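# Pull the blue towel roll from the cubby onto the table

## Task

Remove the blue rolled towel from the cubby and set it on the table. The other towel must stay entirely inside the cubby, the cubby must not be shifted, and both towels must still be rolled at the end.

## Robot and tools

Robot: two arms. left_arm carries a left hand and sits on the +y side. right_arm carries a right hand. Base positions in the scene frame: left_arm (+0.033, +0.303, 0) m, right_arm (-0.007, -0.316, 0) m, each turned only slightly about z.

Frames: the scene frame has its origin at table-top height, midway between the arms, with +x out over the table and +z up. Each arm reports its hand pose (end_effector_position in metres, end_effector_quat_wxyz) in its own base frame. Offsets you send are applied along the axes of that arm's current Hand target. The hand point lies 0.05 m in front of the palm and 0.15 m from the wrist face: +z runs along the straight fingers, +y comes out of the palm, and +x crosses the palm away from the thumb on the right hand but toward the thumb on the left. Straight fingertips extend 0.06 to 0.07 m past the point, and their centre lines sit 0.06 m behind it along -y. A wrist bracket on the little-finger side can strike objects.

execute_actions(actions, cameras): actions is a list of actions. Each action is a list of at most 15 rows, and each row covers one 1/30 s step. If an action has fewer than 15 rows, its final row repeats until step 15. Every row is a single flat list of 28 numbers in [-1, 1] covering both arms, in this order: left dx, dy, dz, rx, ry, rz, then left little, ring, middle, index, thumb_bend, thumb_turn, force_limit, speed, then the same 14 numbers for the right arm. The six pose numbers are an offset, not a pose. They are measured from that arm's Hand target as it stood when the action began, and every row uses that same start point. Scale: 1.0 equals 0.6 m or 180 degrees. rx, ry, rz form one rotation vector. Because the next action starts from the new Hand target, sending the same offset twice moves the arm twice. Six zeros asks nothing new of that arm. Camera images come back only when actions is empty or when cameras names them (["all"] or a list of names).

Hand numbers are absolute targets, not offsets. For fingers and thumb_bend, +1 is straight or open and -1 is curled. For thumb_turn, +1 puts the thumb beside the palm and -1 puts it opposite the fingers. force_limit maps linearly from about 0 N at -1 to 10 N at +1, with the two thumb motors reaching 15 N. speed rises from near 0 at -1 to full at +0.48 and stays full up to +1; a full stroke takes 0.49 s. Every row must contain hand numbers. To leave a hand unchanged, repeat the eight numbers from the last row actually run for it. If no row has been run for that hand yet, send its hand_measured values followed by its hand_force_limit and hand_speed. For a gentle grip, close at speed -0.94 or lower. With the thumb turned in front of the palm, the hand can grasp objects roughly 0.035 to 0.065 m thick. A thumb-tip-to-index pinch can hold a light object up to about 0.08 m. To loosen a grip, send targets more open than hand_measured. To squeeze harder, raise force_limit and send a target that is more closed than the current reading.

move(target, speed, blend, blocking, cameras): target is either one 28-number row laid out as above, or a list of up to 15 such rows. Every row's pose numbers are offsets from the Hand targets at the start of the move, not from the row before. Each arm's hand point travels a straight line toward its target. speed is the top path speed in m/s (0.002 to 4.3, default 0.25), and turning is capped at twice that value in rad/s. You can give one speed or one per target. blend is a corner radius in metres for waypoint lists; 0, the default, stops at each waypoint. The whole move is limited to 10 s. Paths do not avoid obstacles or the other arm. With blocking=false the call returns after about 0.5 s while the arm keeps moving. The result adds a "move:" line giving the ending (done, off_target, moving, held, fault) and any limits that acted (paced means a commanded pose was clipped; held means a check withheld steps).

wait(seconds 0 to 3600) lets time pass without new commands. stop brakes a running move. zoom_image(camera, region [x0,y0,x1,y1], at most 504 by 504 px) enlarges part of the latest image from one of cam_high, cam_low, cam_roll_left, cam_roll_right, cam_left_wrist, cam_right_wrist; each full image is 504x504. show_instructions displays the reference pages. finished_scene(scene=1) ends the scene and cannot be undone.

Results report, for each arm: hand pose, Hand target (the last commanded pose after clipping, which the next offset counts from), joint positions, velocities and torques, motor temperatures, and hand_measured, hand_stopped_by (moving, target, force, stalled, fault) and hand_load_n. The three hand lists follow the same six-motor order. A load near 0 while holding means the grip has been lost.

Quirks: each step clips commanded orientation to within 40 degrees of the measured orientation. Friction and gravity often leave the hand 1 to 3 cm short of target, usually low and sometimes up to 5 cm. That gap alone does not mean contact. Resend the missing distance as an offset if needed. Small moves may not start at all, and small rotations can shift the hand point noticeably. An arm blocked by an obstacle keeps pushing until you command it back past its current position.

Avoid: dropping the towel or releasing it while it moves; fast impacts; hard pushes against the cubby or table; hands or arms pressing on each other, including closing one hand on the other's fingers; excessive finger force; anything leaving the table. Motors heat while holding loads, reaching far or pushing. A MOTOR HOT line appears at 85 °C, and at 100 °C that arm goes limp for 30 to 60 s.

Each tool is called as name(argument=value, ...), one argument or row to a line, values as JSON.

Reference images:

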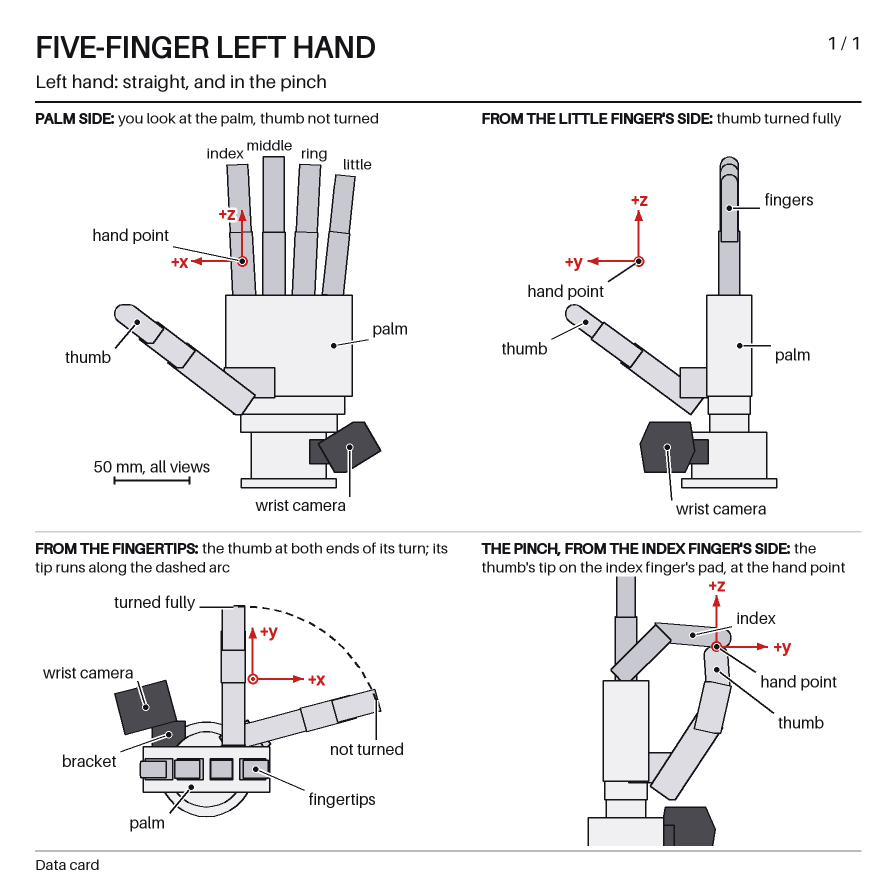

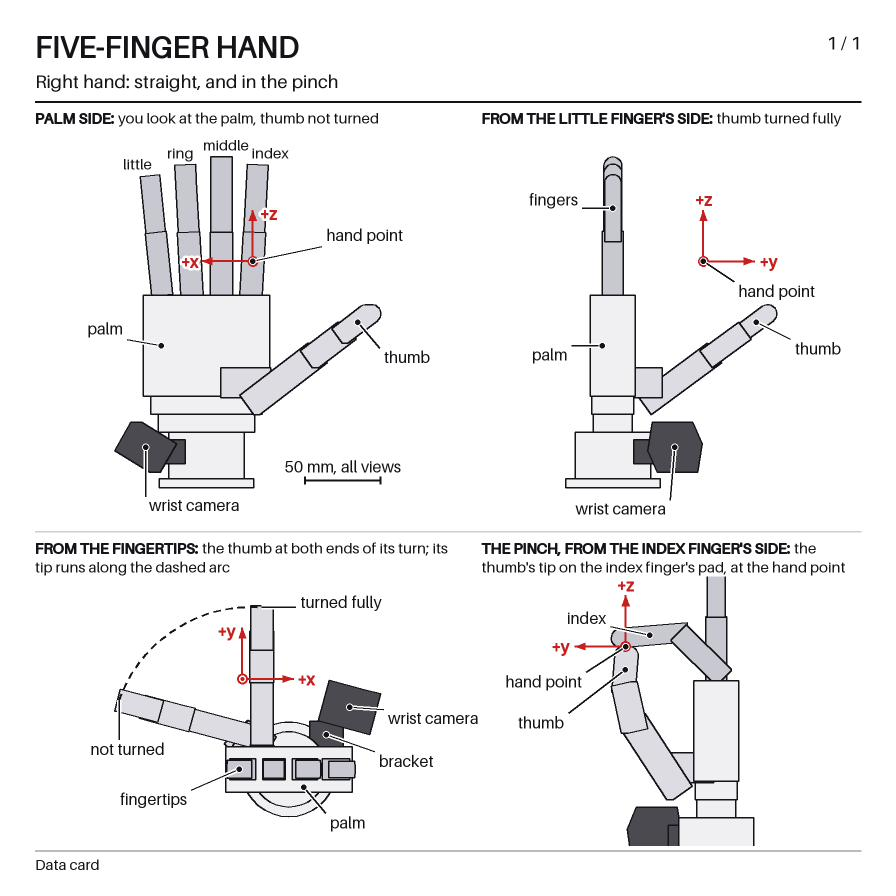

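## Session

execute_actions(
  actions=[],
)

Scene clock: 0.00 s.
left_arm: end_effector_position=(+0.1262, -0.1609, +0.2393) hand_measured=(+1.000, +1.000, +1.000, +1.000, +1.000, +1.000) hand_load_n=(+0.0, +0.0, +0.0, +0.0, +0.0, +0.0) hand_stopped_by=(target, target, target, target, target, target) hand_force_limit=0.00 hand_speed=-0.80 end_effector_quat_wxyz=(+0.189, +0.631, +0.744, +0.113) | right_arm: end_effector_position=(+0.5725, +0.0121, +0.2280) hand_measured=(+1.000, +1.000, +1.000, +1.000, +1.000, +1.000) hand_load_n=(+0.0, +0.0, +0.0, +0.0, +0.0, +0.0) hand_stopped_by=(target, target, target, target, target, target) hand_force_limit=0.00 hand_speed=-0.80 end_effector_quat_wxyz=(-0.452, +0.841, -0.251, +0.163)
Joint positions: left_arm=[-1.599 0.786 0.844 -1.564 -0.438 1.392] | right_arm=[-0.207 1.627 1.474 -0.843 -0.873 -0.924]
Joint velocities: within noise
Joint torques (N m): no reading
Motor temperatures (°C): left_arm=[32 35 34 32 29 31] | right_arm=[31 32 36 31 34 34]
Heat: left arm: hottest shoulder 35 °C; right arm: hottest elbow 36 °C.
Hand target: left_arm +0.1260, -0.1653, +0.2467; +0.195, +0.629, +0.745, +0.104 | right_arm +0.5791, +0.0107, +0.2345; -0.452, +0.840, -0.246, +0.170

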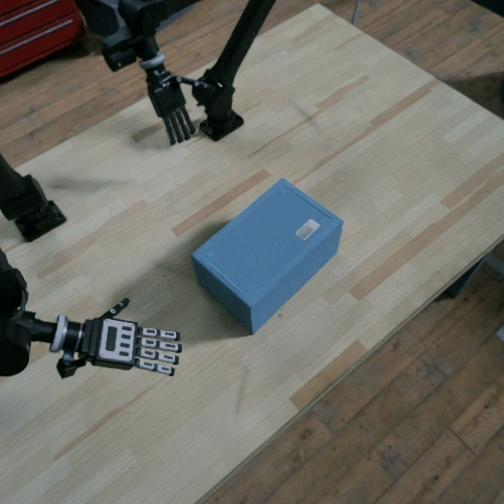

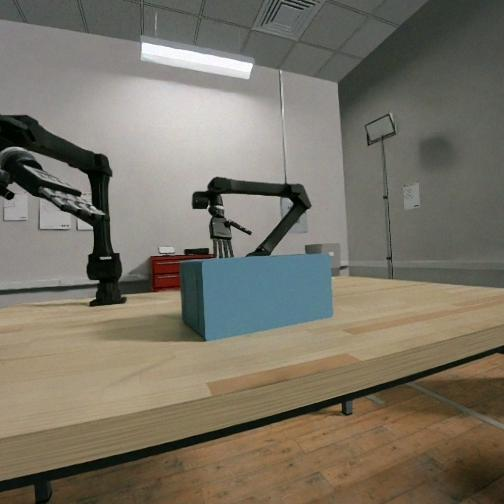

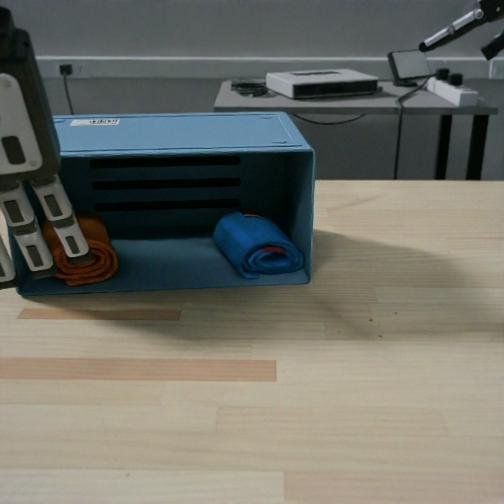

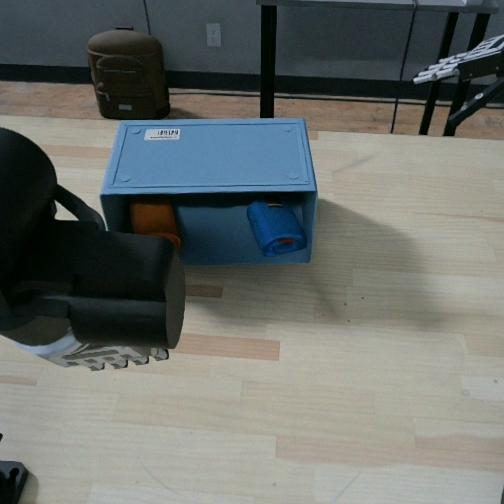

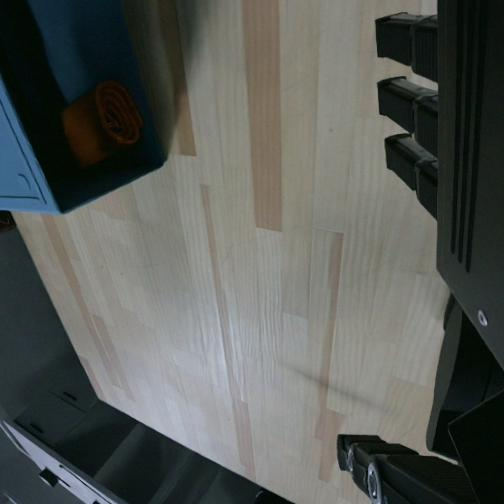

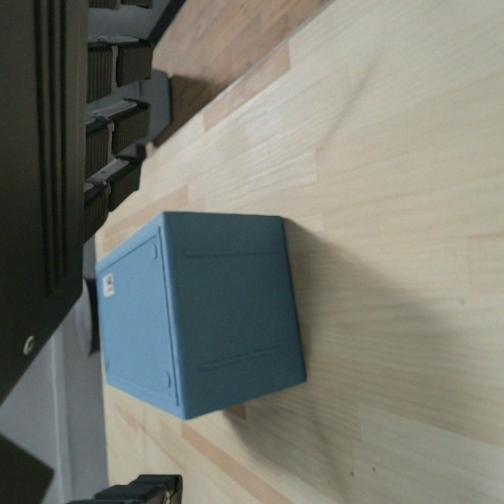

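zoom_image(
  camera="cam_roll_left",
  region=[180, 100, 330, 300],
)

zoom_image(
  camera="cam_roll_right",
  region=[90, 110, 330, 280],
)

zoom_image(
  camera="cam_high",
  region=[0, 60, 400, 400],
)

Scaled by 2.520.

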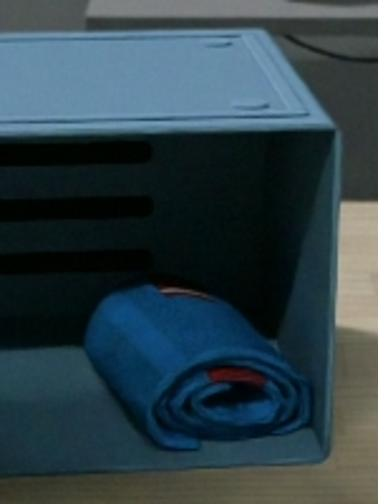

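Scaled by 2.100.

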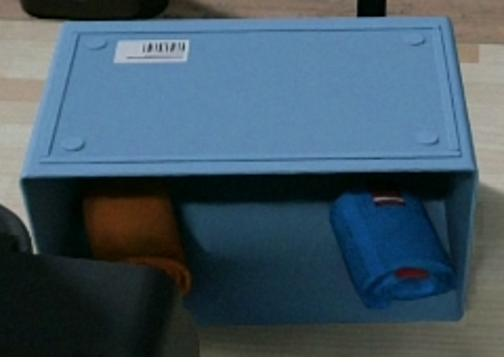

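Scaled by 1.260.

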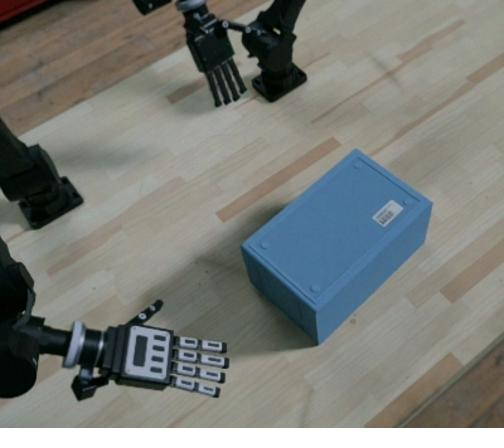

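move(
  target=[0,0,0,0,0,0, 1,1,1,1,1,1,0,-0.8, -0.414,0.027,-0.232,0.0882,0.147,0.0859, 1,1,1,1,1,1,0,-0.8],
  speed=0.2,
  cameras=["all"],
)

Scene clock: 25.63 s.
left_arm: end_effector_position=(+0.1262, -0.1609, +0.2393) hand_measured=(+1.000, +1.000, +1.000, +1.000, +1.000, +1.000) hand_load_n=(+0.0, +0.0, +0.0, +0.0, +0.0, +0.0) hand_stopped_by=(target, target, target, target, target, target) hand_force_limit=0.00 hand_speed=-0.80 end_effector_quat_wxyz=(+0.189, +0.631, +0.744, +0.113) | right_arm: end_effector_position=(+0.3027, +0.0532, +0.2861) hand_measured=(+1.000, +1.000, +1.000, +1.000, +1.000, +1.000) hand_load_n=(+0.0, +0.0, +0.0, -0.5, +0.0, -0.5) hand_stopped_by=(target, target, target, target, target, target) hand_force_limit=0.00 hand_speed=-0.80 end_effector_quat_wxyz=(-0.515, +0.673, -0.413, +0.333)
Joint positions: left_arm=[-1.599 0.786 0.844 -1.564 -0.438 1.392] | right_arm=[-0.29 0.482 0.616 -0.466 -0.709 -0.245]
Joint torques (N m): left_arm=[1.38 -2.73 11.33 0.08 -0.45 -0.08] | right_arm=[-0.03 -0.03 9.07 1.18 -0.12 0.06]
Motor temperatures (°C): left_arm=[32 35 39 32 29 31] | right_arm=[31 32 41 31 34 34]
Heat: left arm: hottest elbow 39 °C; right arm: hottest elbow 41 °C.
Hand target: left_arm +0.1260, -0.1653, +0.2467; +0.195, +0.629, +0.745, +0.104 | right_arm +0.3001, +0.0500, +0.2792; -0.513, +0.669, -0.427, +0.327
Off the commanded pose: left_arm 0.009 m, 1 deg | right_arm 0.008 m, 2 deg.
move: done

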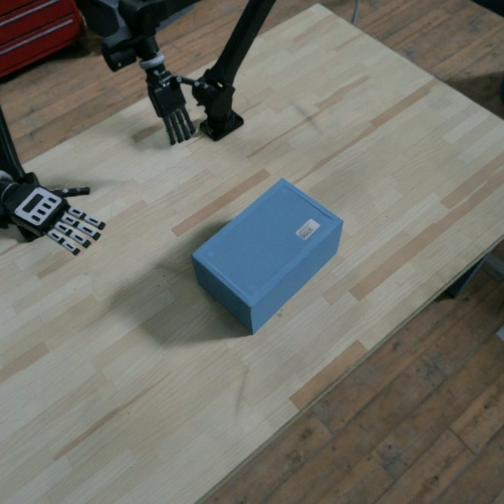

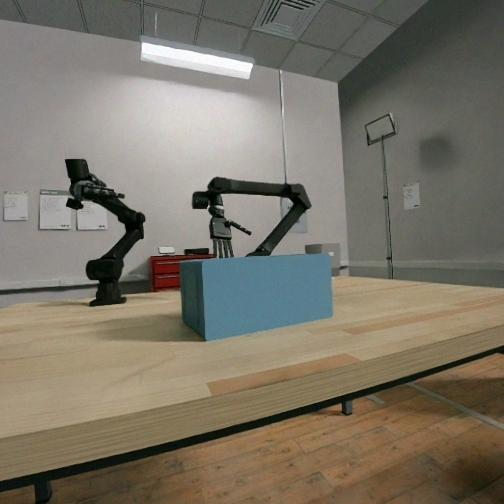

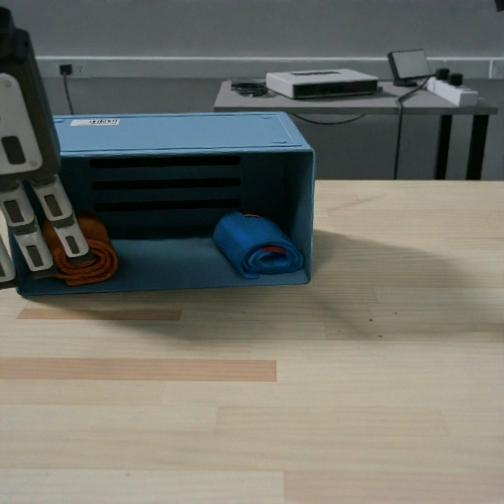

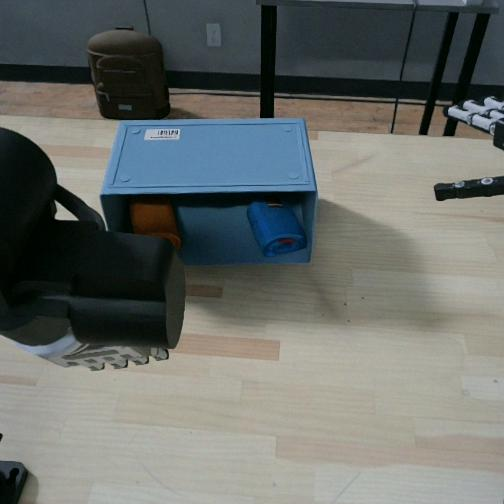

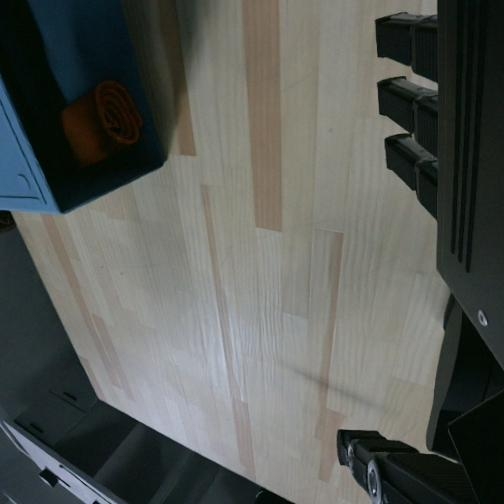

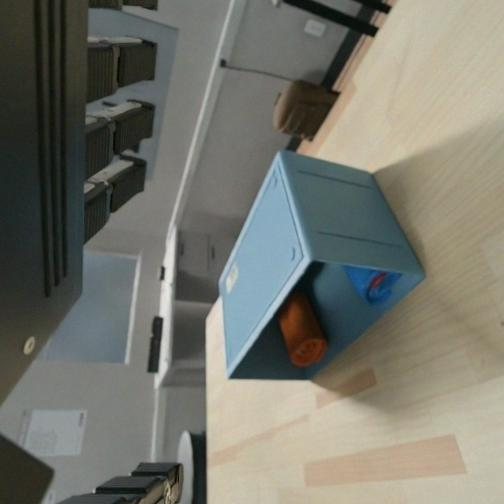

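zoom_image(
  camera="cam_high",
  region=[0, 0, 504, 504],
)

zoom_image(
  camera="cam_high",
  region=[180, 160, 360, 340],
)

zoom_image(
  camera="cam_right_wrist",
  region=[200, 130, 460, 390],
)

Scaled by 1.000.

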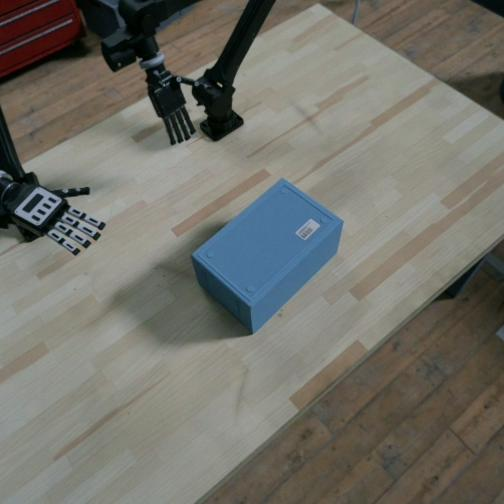

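Scaled by 2.800.

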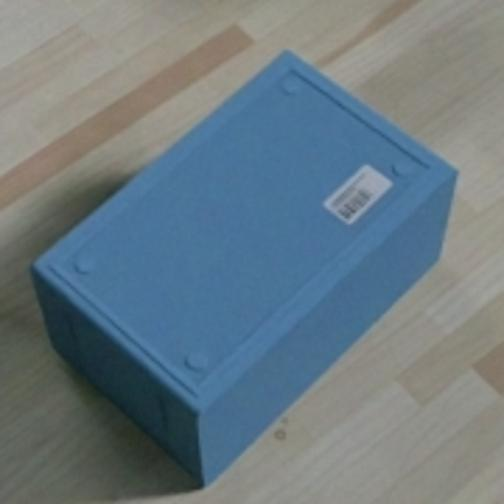

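Scaled by 1.938.

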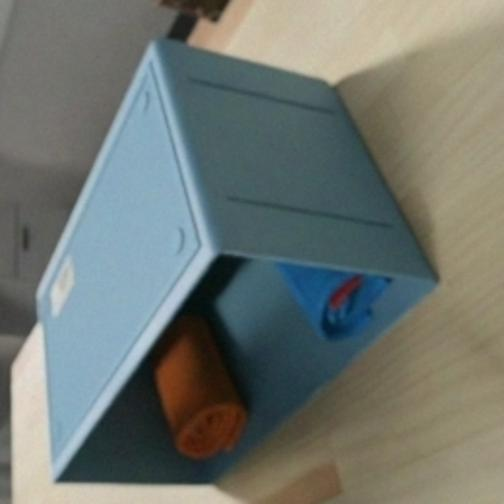

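move(
  target=[0,0,0,0,0,0, 1,1,1,1,1,1,0,-0.8, -0.2933,0.0685,0.2532,0,0.0483,0.013, 1,1,1,1,1,1,0,-0.8],
  speed=0.2,
  cameras=["cam_high","cam_roll_left","cam_roll_right","cam_right_wrist"],
)

Scene clock: 53.87 s.
left_arm: end_effector_position=(+0.1262, -0.1609, +0.2393) hand_measured=(+1.000, +1.000, +1.000, +1.000, +1.000, +1.000) hand_load_n=(+0.0, +0.0, +0.0, +0.0, +0.0, +0.0) hand_stopped_by=(target, target, target, target, target, target) hand_force_limit=0.00 hand_speed=-0.80 end_effector_quat_wxyz=(+0.189, +0.631, +0.744, +0.113) | right_arm: end_effector_position=(+0.3423, +0.2531, +0.1799) hand_measured=(+1.000, +1.000, +1.000, +1.000, +1.000, +1.000) hand_load_n=(-0.5, +0.0, +0.0, +0.0, +0.0, +0.0) hand_stopped_by=(target, target, target, target, target, target) hand_force_limit=0.00 hand_speed=-0.80 end_effector_quat_wxyz=(-0.465, +0.646, -0.479, +0.368)
Joint positions: left_arm=[-1.599 0.786 0.844 -1.564 -0.438 1.392] | right_arm=[0.77 0.901 0.5 0.061 0.482 0.131]
Joint torques (N m): left_arm=[1.38 -2.61 11.38 0.1 -0.42 -0.09] | right_arm=[2.14 -3.19 11.85 2.4 0.33 0.04]
Heat: left arm: hottest elbow 42 °C; right arm: hottest elbow 41 °C.
Hand target: left_arm +0.1260, -0.1653, +0.2467; +0.195, +0.629, +0.745, +0.104 | right_arm +0.3492, +0.2670, +0.2001; -0.486, +0.634, -0.478, +0.366
Off the commanded pose: left_arm 0.009 m, 1 deg | right_arm 0.026 m, 3 deg.
move: off_target (right_arm)

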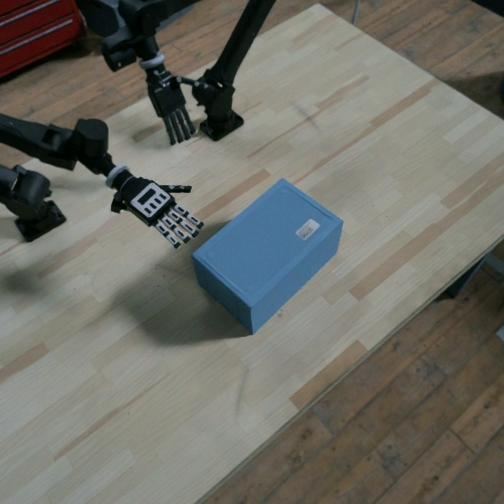

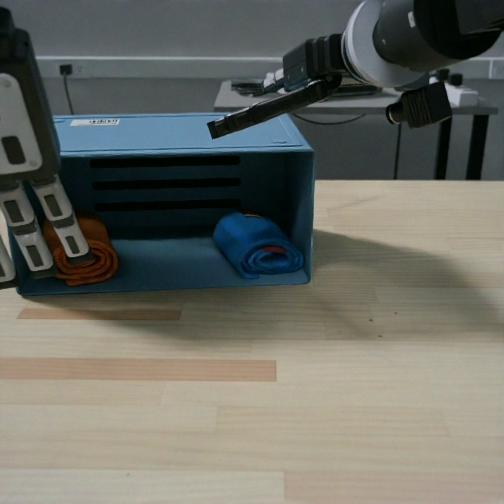

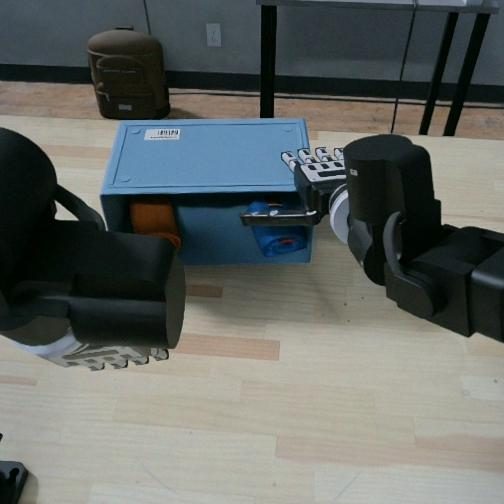

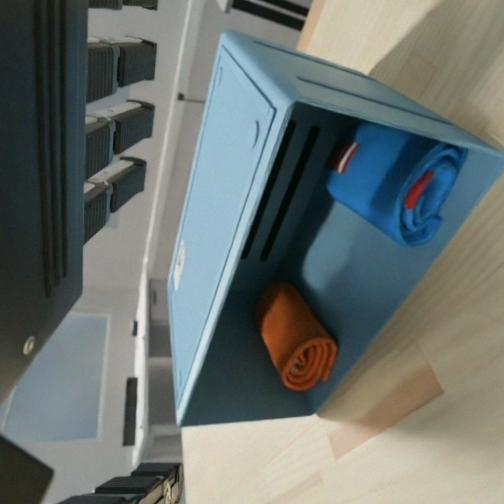

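move(
  target=[0,0,0,0,0,0, 1,1,1,1,1,1,0,-0.8, -0.0193,0.1563,0.0605,0,0,0, 1,1,1,1,1,1,0,-0.8],
  speed=0.15,
  cameras=["cam_high","cam_low","cam_roll_left","cam_roll_right","cam_right_wrist"],
)

Scene clock: 59.23 s.
left_arm: end_effector_position=(+0.1262, -0.1609, +0.2393) hand_measured=(+1.000, +1.000, +1.000, +1.000, +1.000, +1.000) hand_load_n=(+0.0, +0.0, +0.0, +0.0, +0.0, +0.0) hand_stopped_by=(target, target, target, target, target, target) hand_force_limit=0.00 hand_speed=-0.80 end_effector_quat_wxyz=(+0.189, +0.631, +0.744, +0.113) | right_arm: end_effector_position=(+0.3650, +0.2790, +0.1136) hand_measured=(+1.000, +1.000, +1.000, +1.000, +1.000, +1.000) hand_load_n=(+0.0, +0.0, +0.0, +0.0, +0.0, +0.0) hand_stopped_by=(target, target, target, target, target, target) hand_force_limit=0.00 hand_speed=-0.80 end_effector_quat_wxyz=(-0.491, +0.624, -0.480, +0.373)
Joint positions: left_arm=[-1.599 0.786 0.844 -1.564 -0.438 1.392] | right_arm=[0.782 1.195 0.415 0.503 0.5 0.141]
Joint torques (N m): left_arm=[1.79 -2.32 11.49 0.12 -0.43 -0.07] | right_arm=[2.37 -4.66 6.67 2.1 0.23 0.01]
Heat: left arm: hottest elbow 42 °C; right arm: hottest elbow 42 °C.
Hand target: left_arm +0.1260, -0.1653, +0.2467; +0.195, +0.629, +0.745, +0.104 | right_arm +0.3564, +0.2811, +0.1002; -0.486, +0.633, -0.478, +0.366
Off the commanded pose: left_arm 0.009 m, 1 deg | right_arm 0.016 m, 1 deg.
move: off_target (right_arm)

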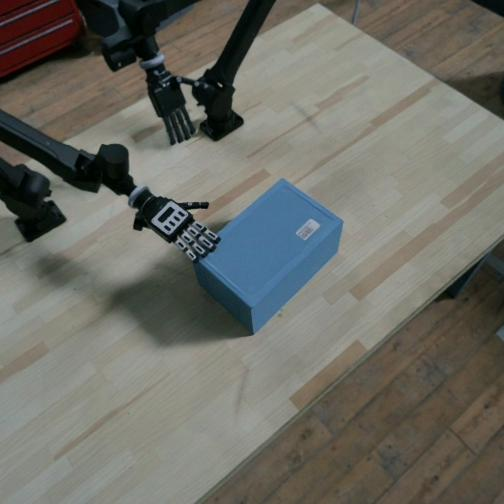

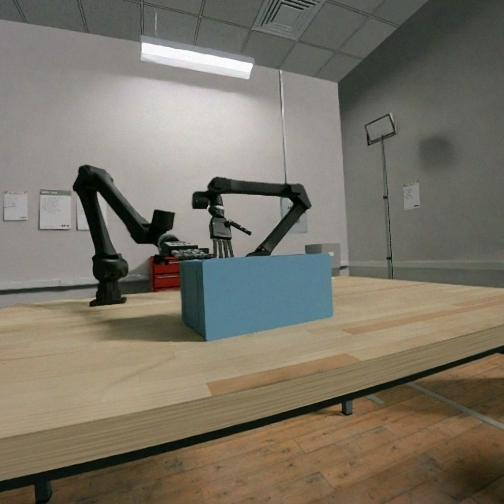

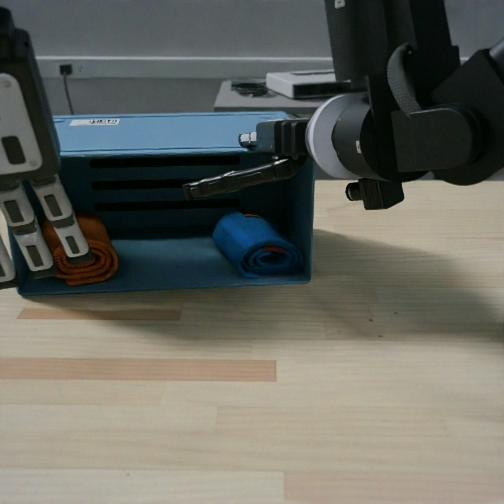

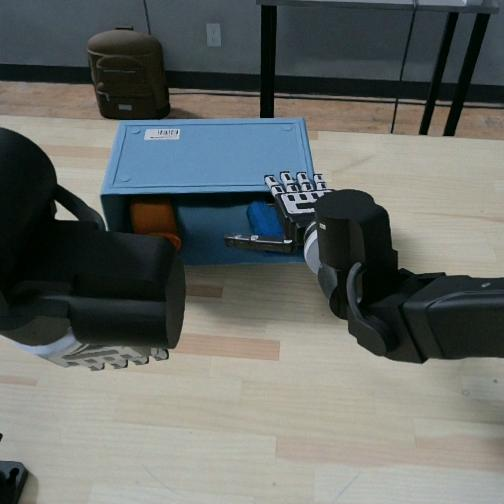

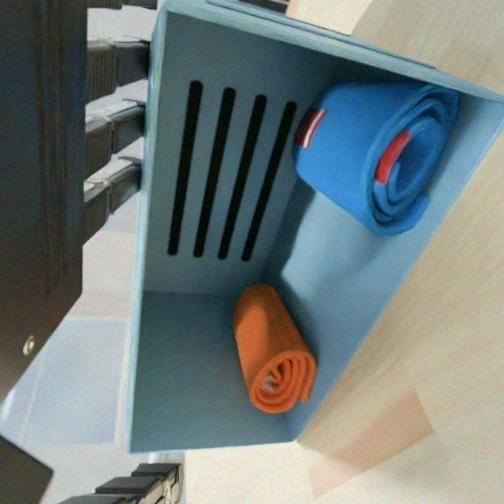

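move(
  target=[
    [0,0,0,0,0,0, 1,1,1,1,1,1,0,-0.8, 0,0.0158,-0.0587,0,0,0, 1,1,1,1,1,1,0,-0.8],
    [0,0,0,0,0,0, 1,1,1,1,1,1,0,-0.8, 0,0.0883,-0.0392,0,0,0, 1,1,1,1,1,1,0,-0.8],
  ],
  speed=0.1,
  cameras=["cam_high","cam_roll_left","cam_roll_right","cam_right_wrist"],
)

Scene clock: 63.40 s.
left_arm: end_effector_position=(+0.1262, -0.1609, +0.2393) hand_measured=(+1.000, +1.000, +1.000, +1.000, +1.000, +1.000) hand_load_n=(+0.0, +0.0, +0.0, +0.0, +0.0, +0.0) hand_stopped_by=(target, target, target, target, target, target) hand_force_limit=0.00 hand_speed=-0.80 end_effector_quat_wxyz=(+0.189, +0.631, +0.744, +0.113) | right_arm: end_effector_position=(+0.3276, +0.2681, +0.0597) hand_measured=(+1.000, +1.000, +1.000, +1.000, +1.000, +1.000) hand_load_n=(+0.0, +0.0, +0.0, +0.0, +0.0, -0.5) hand_stopped_by=(target, target, target, target, target, target) hand_force_limit=0.00 hand_speed=-0.80 end_effector_quat_wxyz=(-0.483, +0.631, -0.480, +0.371)
Joint positions: left_arm=[-1.599 0.786 0.844 -1.564 -0.438 1.392] | right_arm=[0.854 1.29 0.284 0.696 0.566 0.165]
Joint torques (N m): left_arm=[1.44 -2.61 11.34 -0.08 -0.44 -0.08] | right_arm=[2.49 -4.89 5.74 2.24 0.34 0.03]
Heat: left arm: hottest elbow 43 °C; right arm: hottest elbow 42 °C.
Hand target: left_arm +0.1260, -0.1653, +0.2467; +0.195, +0.629, +0.745, +0.104 | right_arm +0.3214, +0.2711, +0.0552; -0.486, +0.633, -0.478, +0.366
Off the commanded pose: left_arm 0.009 m, 1 deg | right_arm 0.008 m, 1 deg.
move: done

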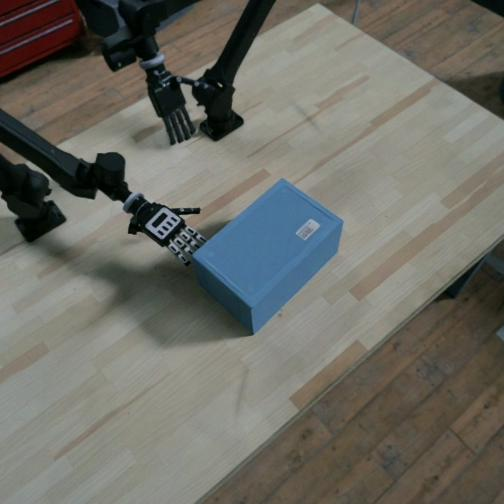

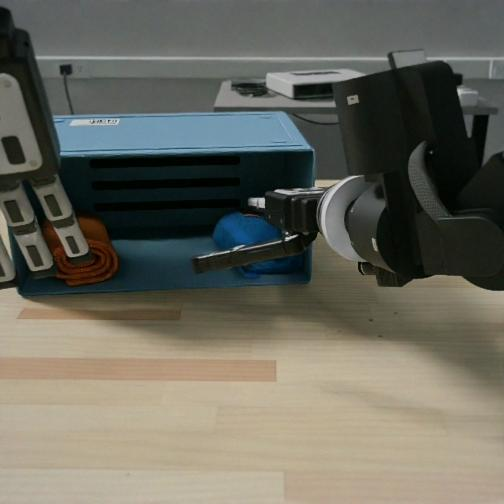

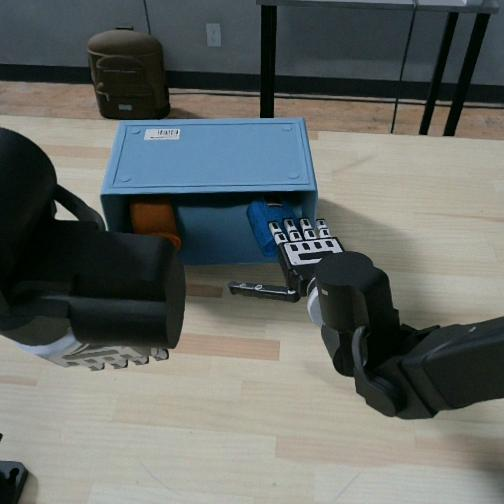

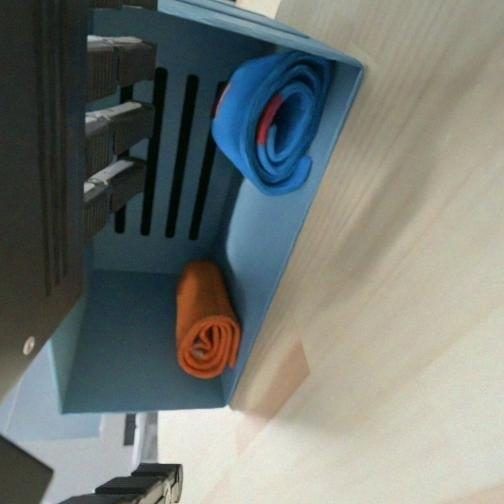

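zoom_image(
  camera="cam_high",
  region=[120, 170, 280, 330],
)

zoom_image(
  camera="cam_roll_right",
  region=[210, 160, 370, 320],
)

zoom_image(
  camera="cam_roll_left",
  region=[180, 120, 400, 320],
)

Scaled by 3.150.

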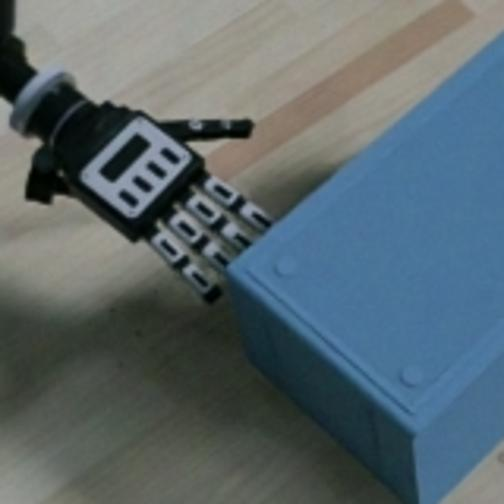

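Scaled by 3.150.

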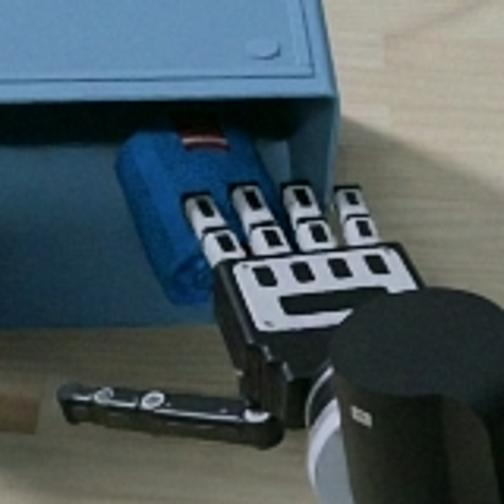

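Scaled by 2.291.

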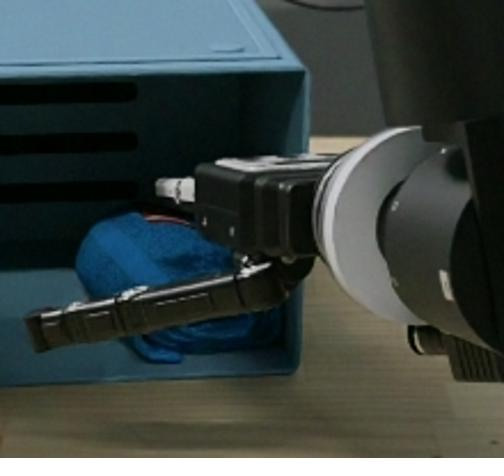

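move(
  target=[0,0,0,0,0,0, 1,1,1,1,1,1,0,-0.8, -0.035,0.0403,0.0,0,0,0, 1,1,1,1,1,1,0,-0.8],
  speed=0.08,
  cameras=["cam_high","cam_roll_left","cam_roll_right","cam_right_wrist"],
)

zoom_image(
  camera="cam_roll_right",
  region=[210, 160, 370, 320],
)

zoom_image(
  camera="cam_roll_left",
  region=[180, 120, 400, 320],
)

Scene clock: 75.87 s.
left_arm: end_effector_position=(+0.1262, -0.1609, +0.2393) hand_measured=(+1.000, +1.000, +1.000, +1.000, +1.000, +1.000) hand_load_n=(+0.5, +0.0, +0.0, +0.0, +0.0, +0.0) hand_stopped_by=(target, target, target, target, target, target) hand_force_limit=0.00 hand_speed=-0.80 end_effector_quat_wxyz=(+0.189, +0.631, +0.744, +0.113) | right_arm: end_effector_position=(+0.3150, +0.2856, +0.0346) hand_measured=(+1.000, +1.000, +1.000, +1.000, +1.000, +1.000) hand_load_n=(+0.0, +0.0, +0.0, +0.0, +0.0, -0.5) hand_stopped_by=(target, target, target, target, target, target) hand_force_limit=0.00 hand_speed=-0.80 end_effector_quat_wxyz=(-0.481, +0.633, -0.479, +0.372)
Joint positions: left_arm=[-1.599 0.786 0.844 -1.564 -0.438 1.392] | right_arm=[0.934 1.426 0.284 0.812 0.642 0.192]
Joint torques (N m): left_arm=[1.26 -2.61 11.49 -0.05 -0.43 -0.1] | right_arm=[2.55 -5.77 5.07 2.19 0.36 0.07]
Heat: left arm: hottest elbow 43 °C; right arm: hottest elbow 41 °C.
Hand target: left_arm +0.1260, -0.1653, +0.2467; +0.195, +0.629, +0.745, +0.104 | right_arm +0.3096, +0.2896, +0.0319; -0.486, +0.633, -0.478, +0.366
Off the commanded pose: left_arm 0.009 m, 1 deg | right_arm 0.007 m, 1 deg.
move: done

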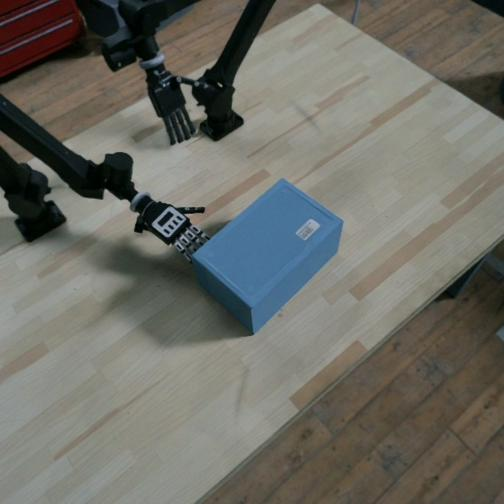

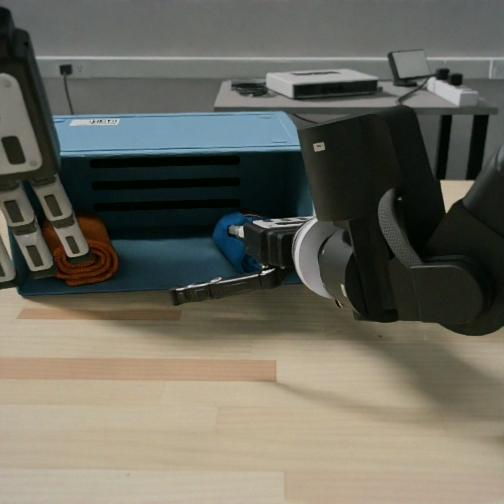

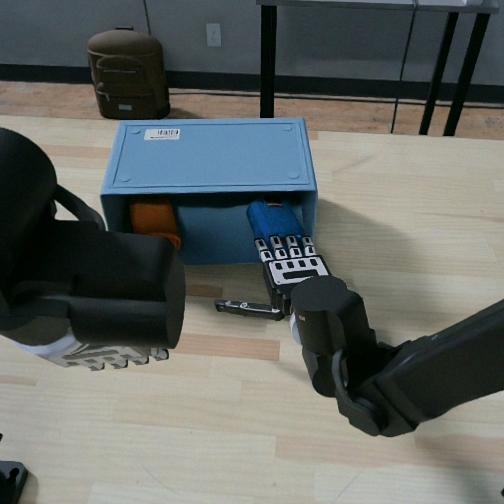

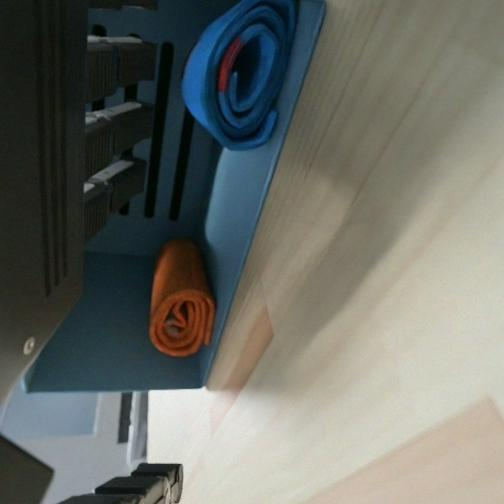

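Scaled by 3.150.

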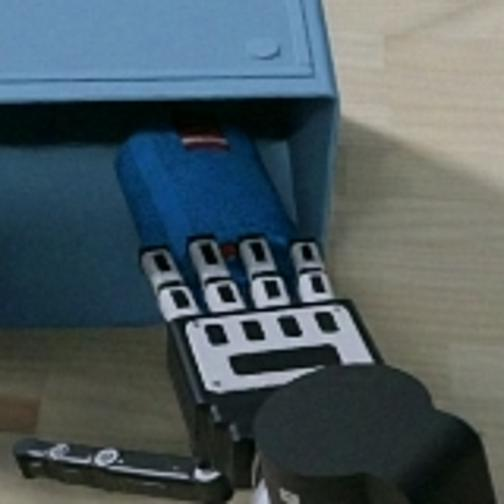

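Scaled by 2.291.

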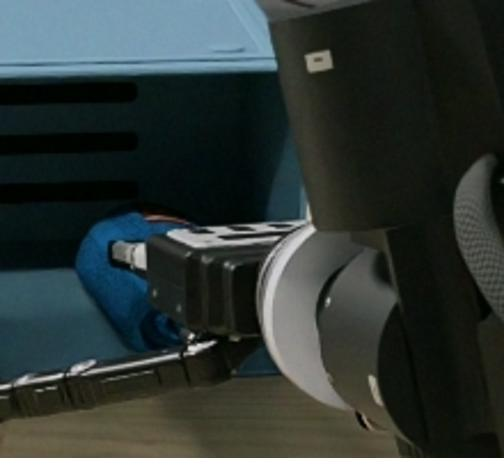

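move(
  target=[
    [0,0,0,0,0,0, 1,1,1,1,1,1,0,-0.8, 0,-0.0242,-0.0065,0,0,0, 1,1,1,1,1,1,0,-0.8],
    [0,0,0,0,0,0, 1,1,1,1,1,1,0,-0.8, 0,-0.0587,0.1223,0,0,0, 1,1,1,1,1,1,0,-0.8],
  ],
  speed=0.06,
  cameras=["cam_high","cam_roll_left","cam_roll_right","cam_right_wrist"],
)

zoom_image(
  camera="cam_roll_right",
  region=[210, 160, 370, 320],
)

zoom_image(
  camera="cam_roll_left",
  region=[180, 120, 400, 320],
)

Scene clock: 83.50 s.
left_arm: end_effector_position=(+0.1262, -0.1609, +0.2393) hand_measured=(+1.000, +1.000, +1.000, +1.000, +1.000, +1.000) hand_load_n=(+0.0, +0.0, +0.0, +0.0, +0.0, +0.0) hand_stopped_by=(target, target, target, target, target, target) hand_force_limit=0.00 hand_speed=-0.80 end_effector_quat_wxyz=(+0.189, +0.631, +0.744, +0.113) | right_arm: end_effector_position=(+0.3691, +0.3042, +0.0360) hand_measured=(+1.000, +1.000, +1.000, +1.000, +1.000, +1.000) hand_load_n=(+0.0, +0.0, +0.0, +0.0, +0.0, -0.5) hand_stopped_by=(target, target, target, target, target, target) hand_force_limit=0.00 hand_speed=-0.80 end_effector_quat_wxyz=(-0.476, +0.644, -0.478, +0.359)
Joint positions: left_arm=[-1.599 0.786 0.844 -1.564 -0.438 1.392] | right_arm=[0.813 1.51 0.421 0.754 0.503 0.159]
Joint torques (N m): left_arm=[1.2 -2.2 11.37 -0.06 -0.44 -0.07] | right_arm=[0.03 -7.41 8.4 2.11 0.18 -0.15]
Heat: left arm: hottest elbow 43 °C; right arm: hottest elbow 41 °C.
Hand target: left_arm +0.1260, -0.1653, +0.2467; +0.195, +0.629, +0.745, +0.104 | right_arm +0.3865, +0.3116, +0.0468; -0.486, +0.633, -0.478, +0.366
Off the commanded pose: left_arm 0.009 m, 1 deg | right_arm 0.022 m, 2 deg.
move: off_target (right_arm)

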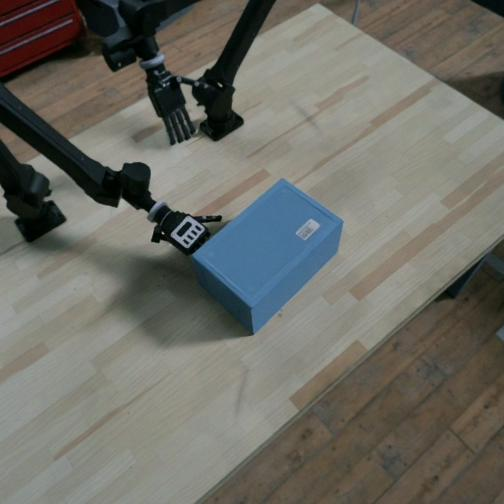

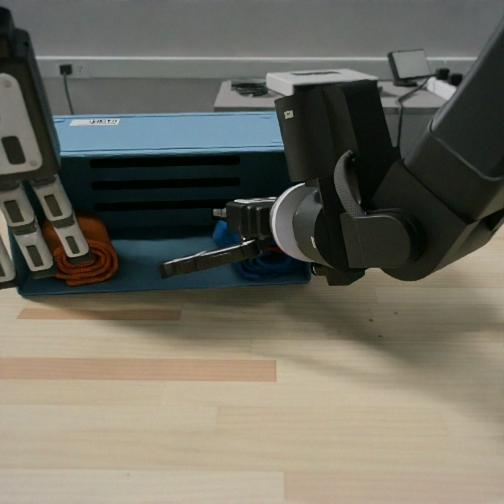

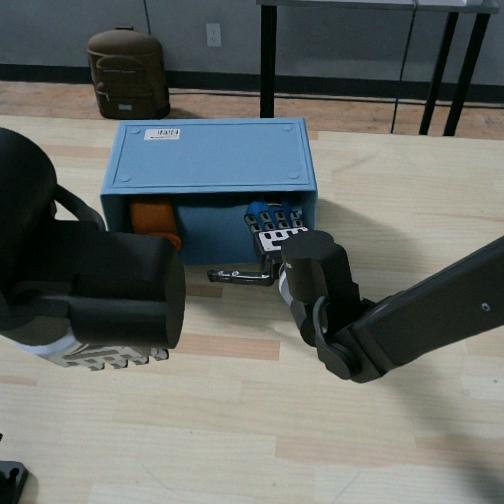

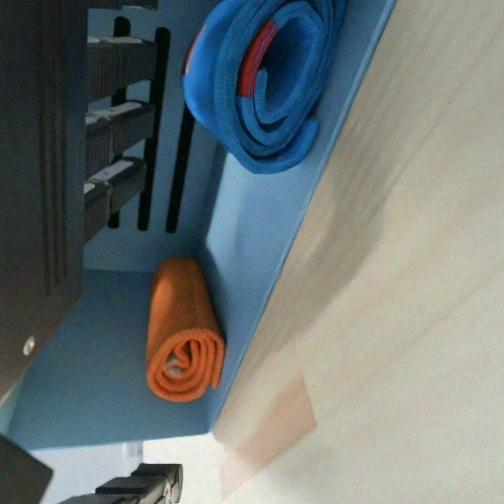

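Scaled by 3.150.

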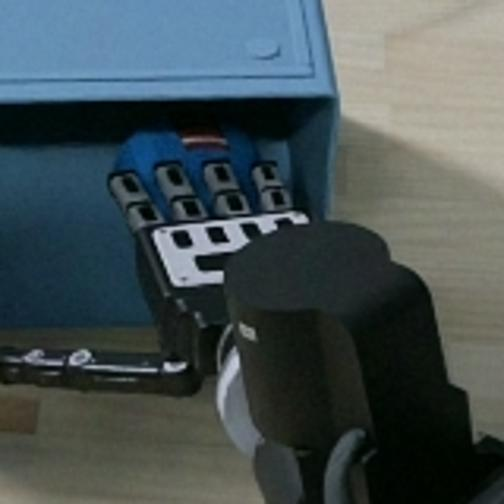

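Scaled by 2.291.

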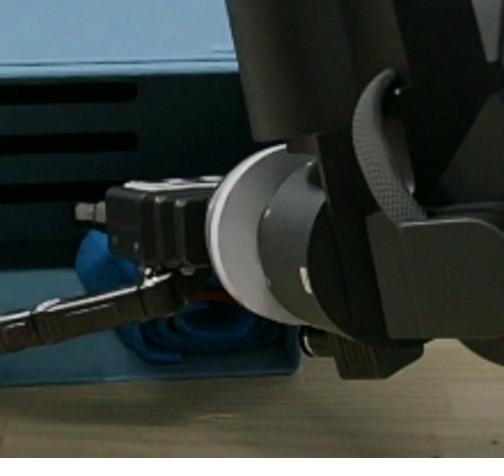

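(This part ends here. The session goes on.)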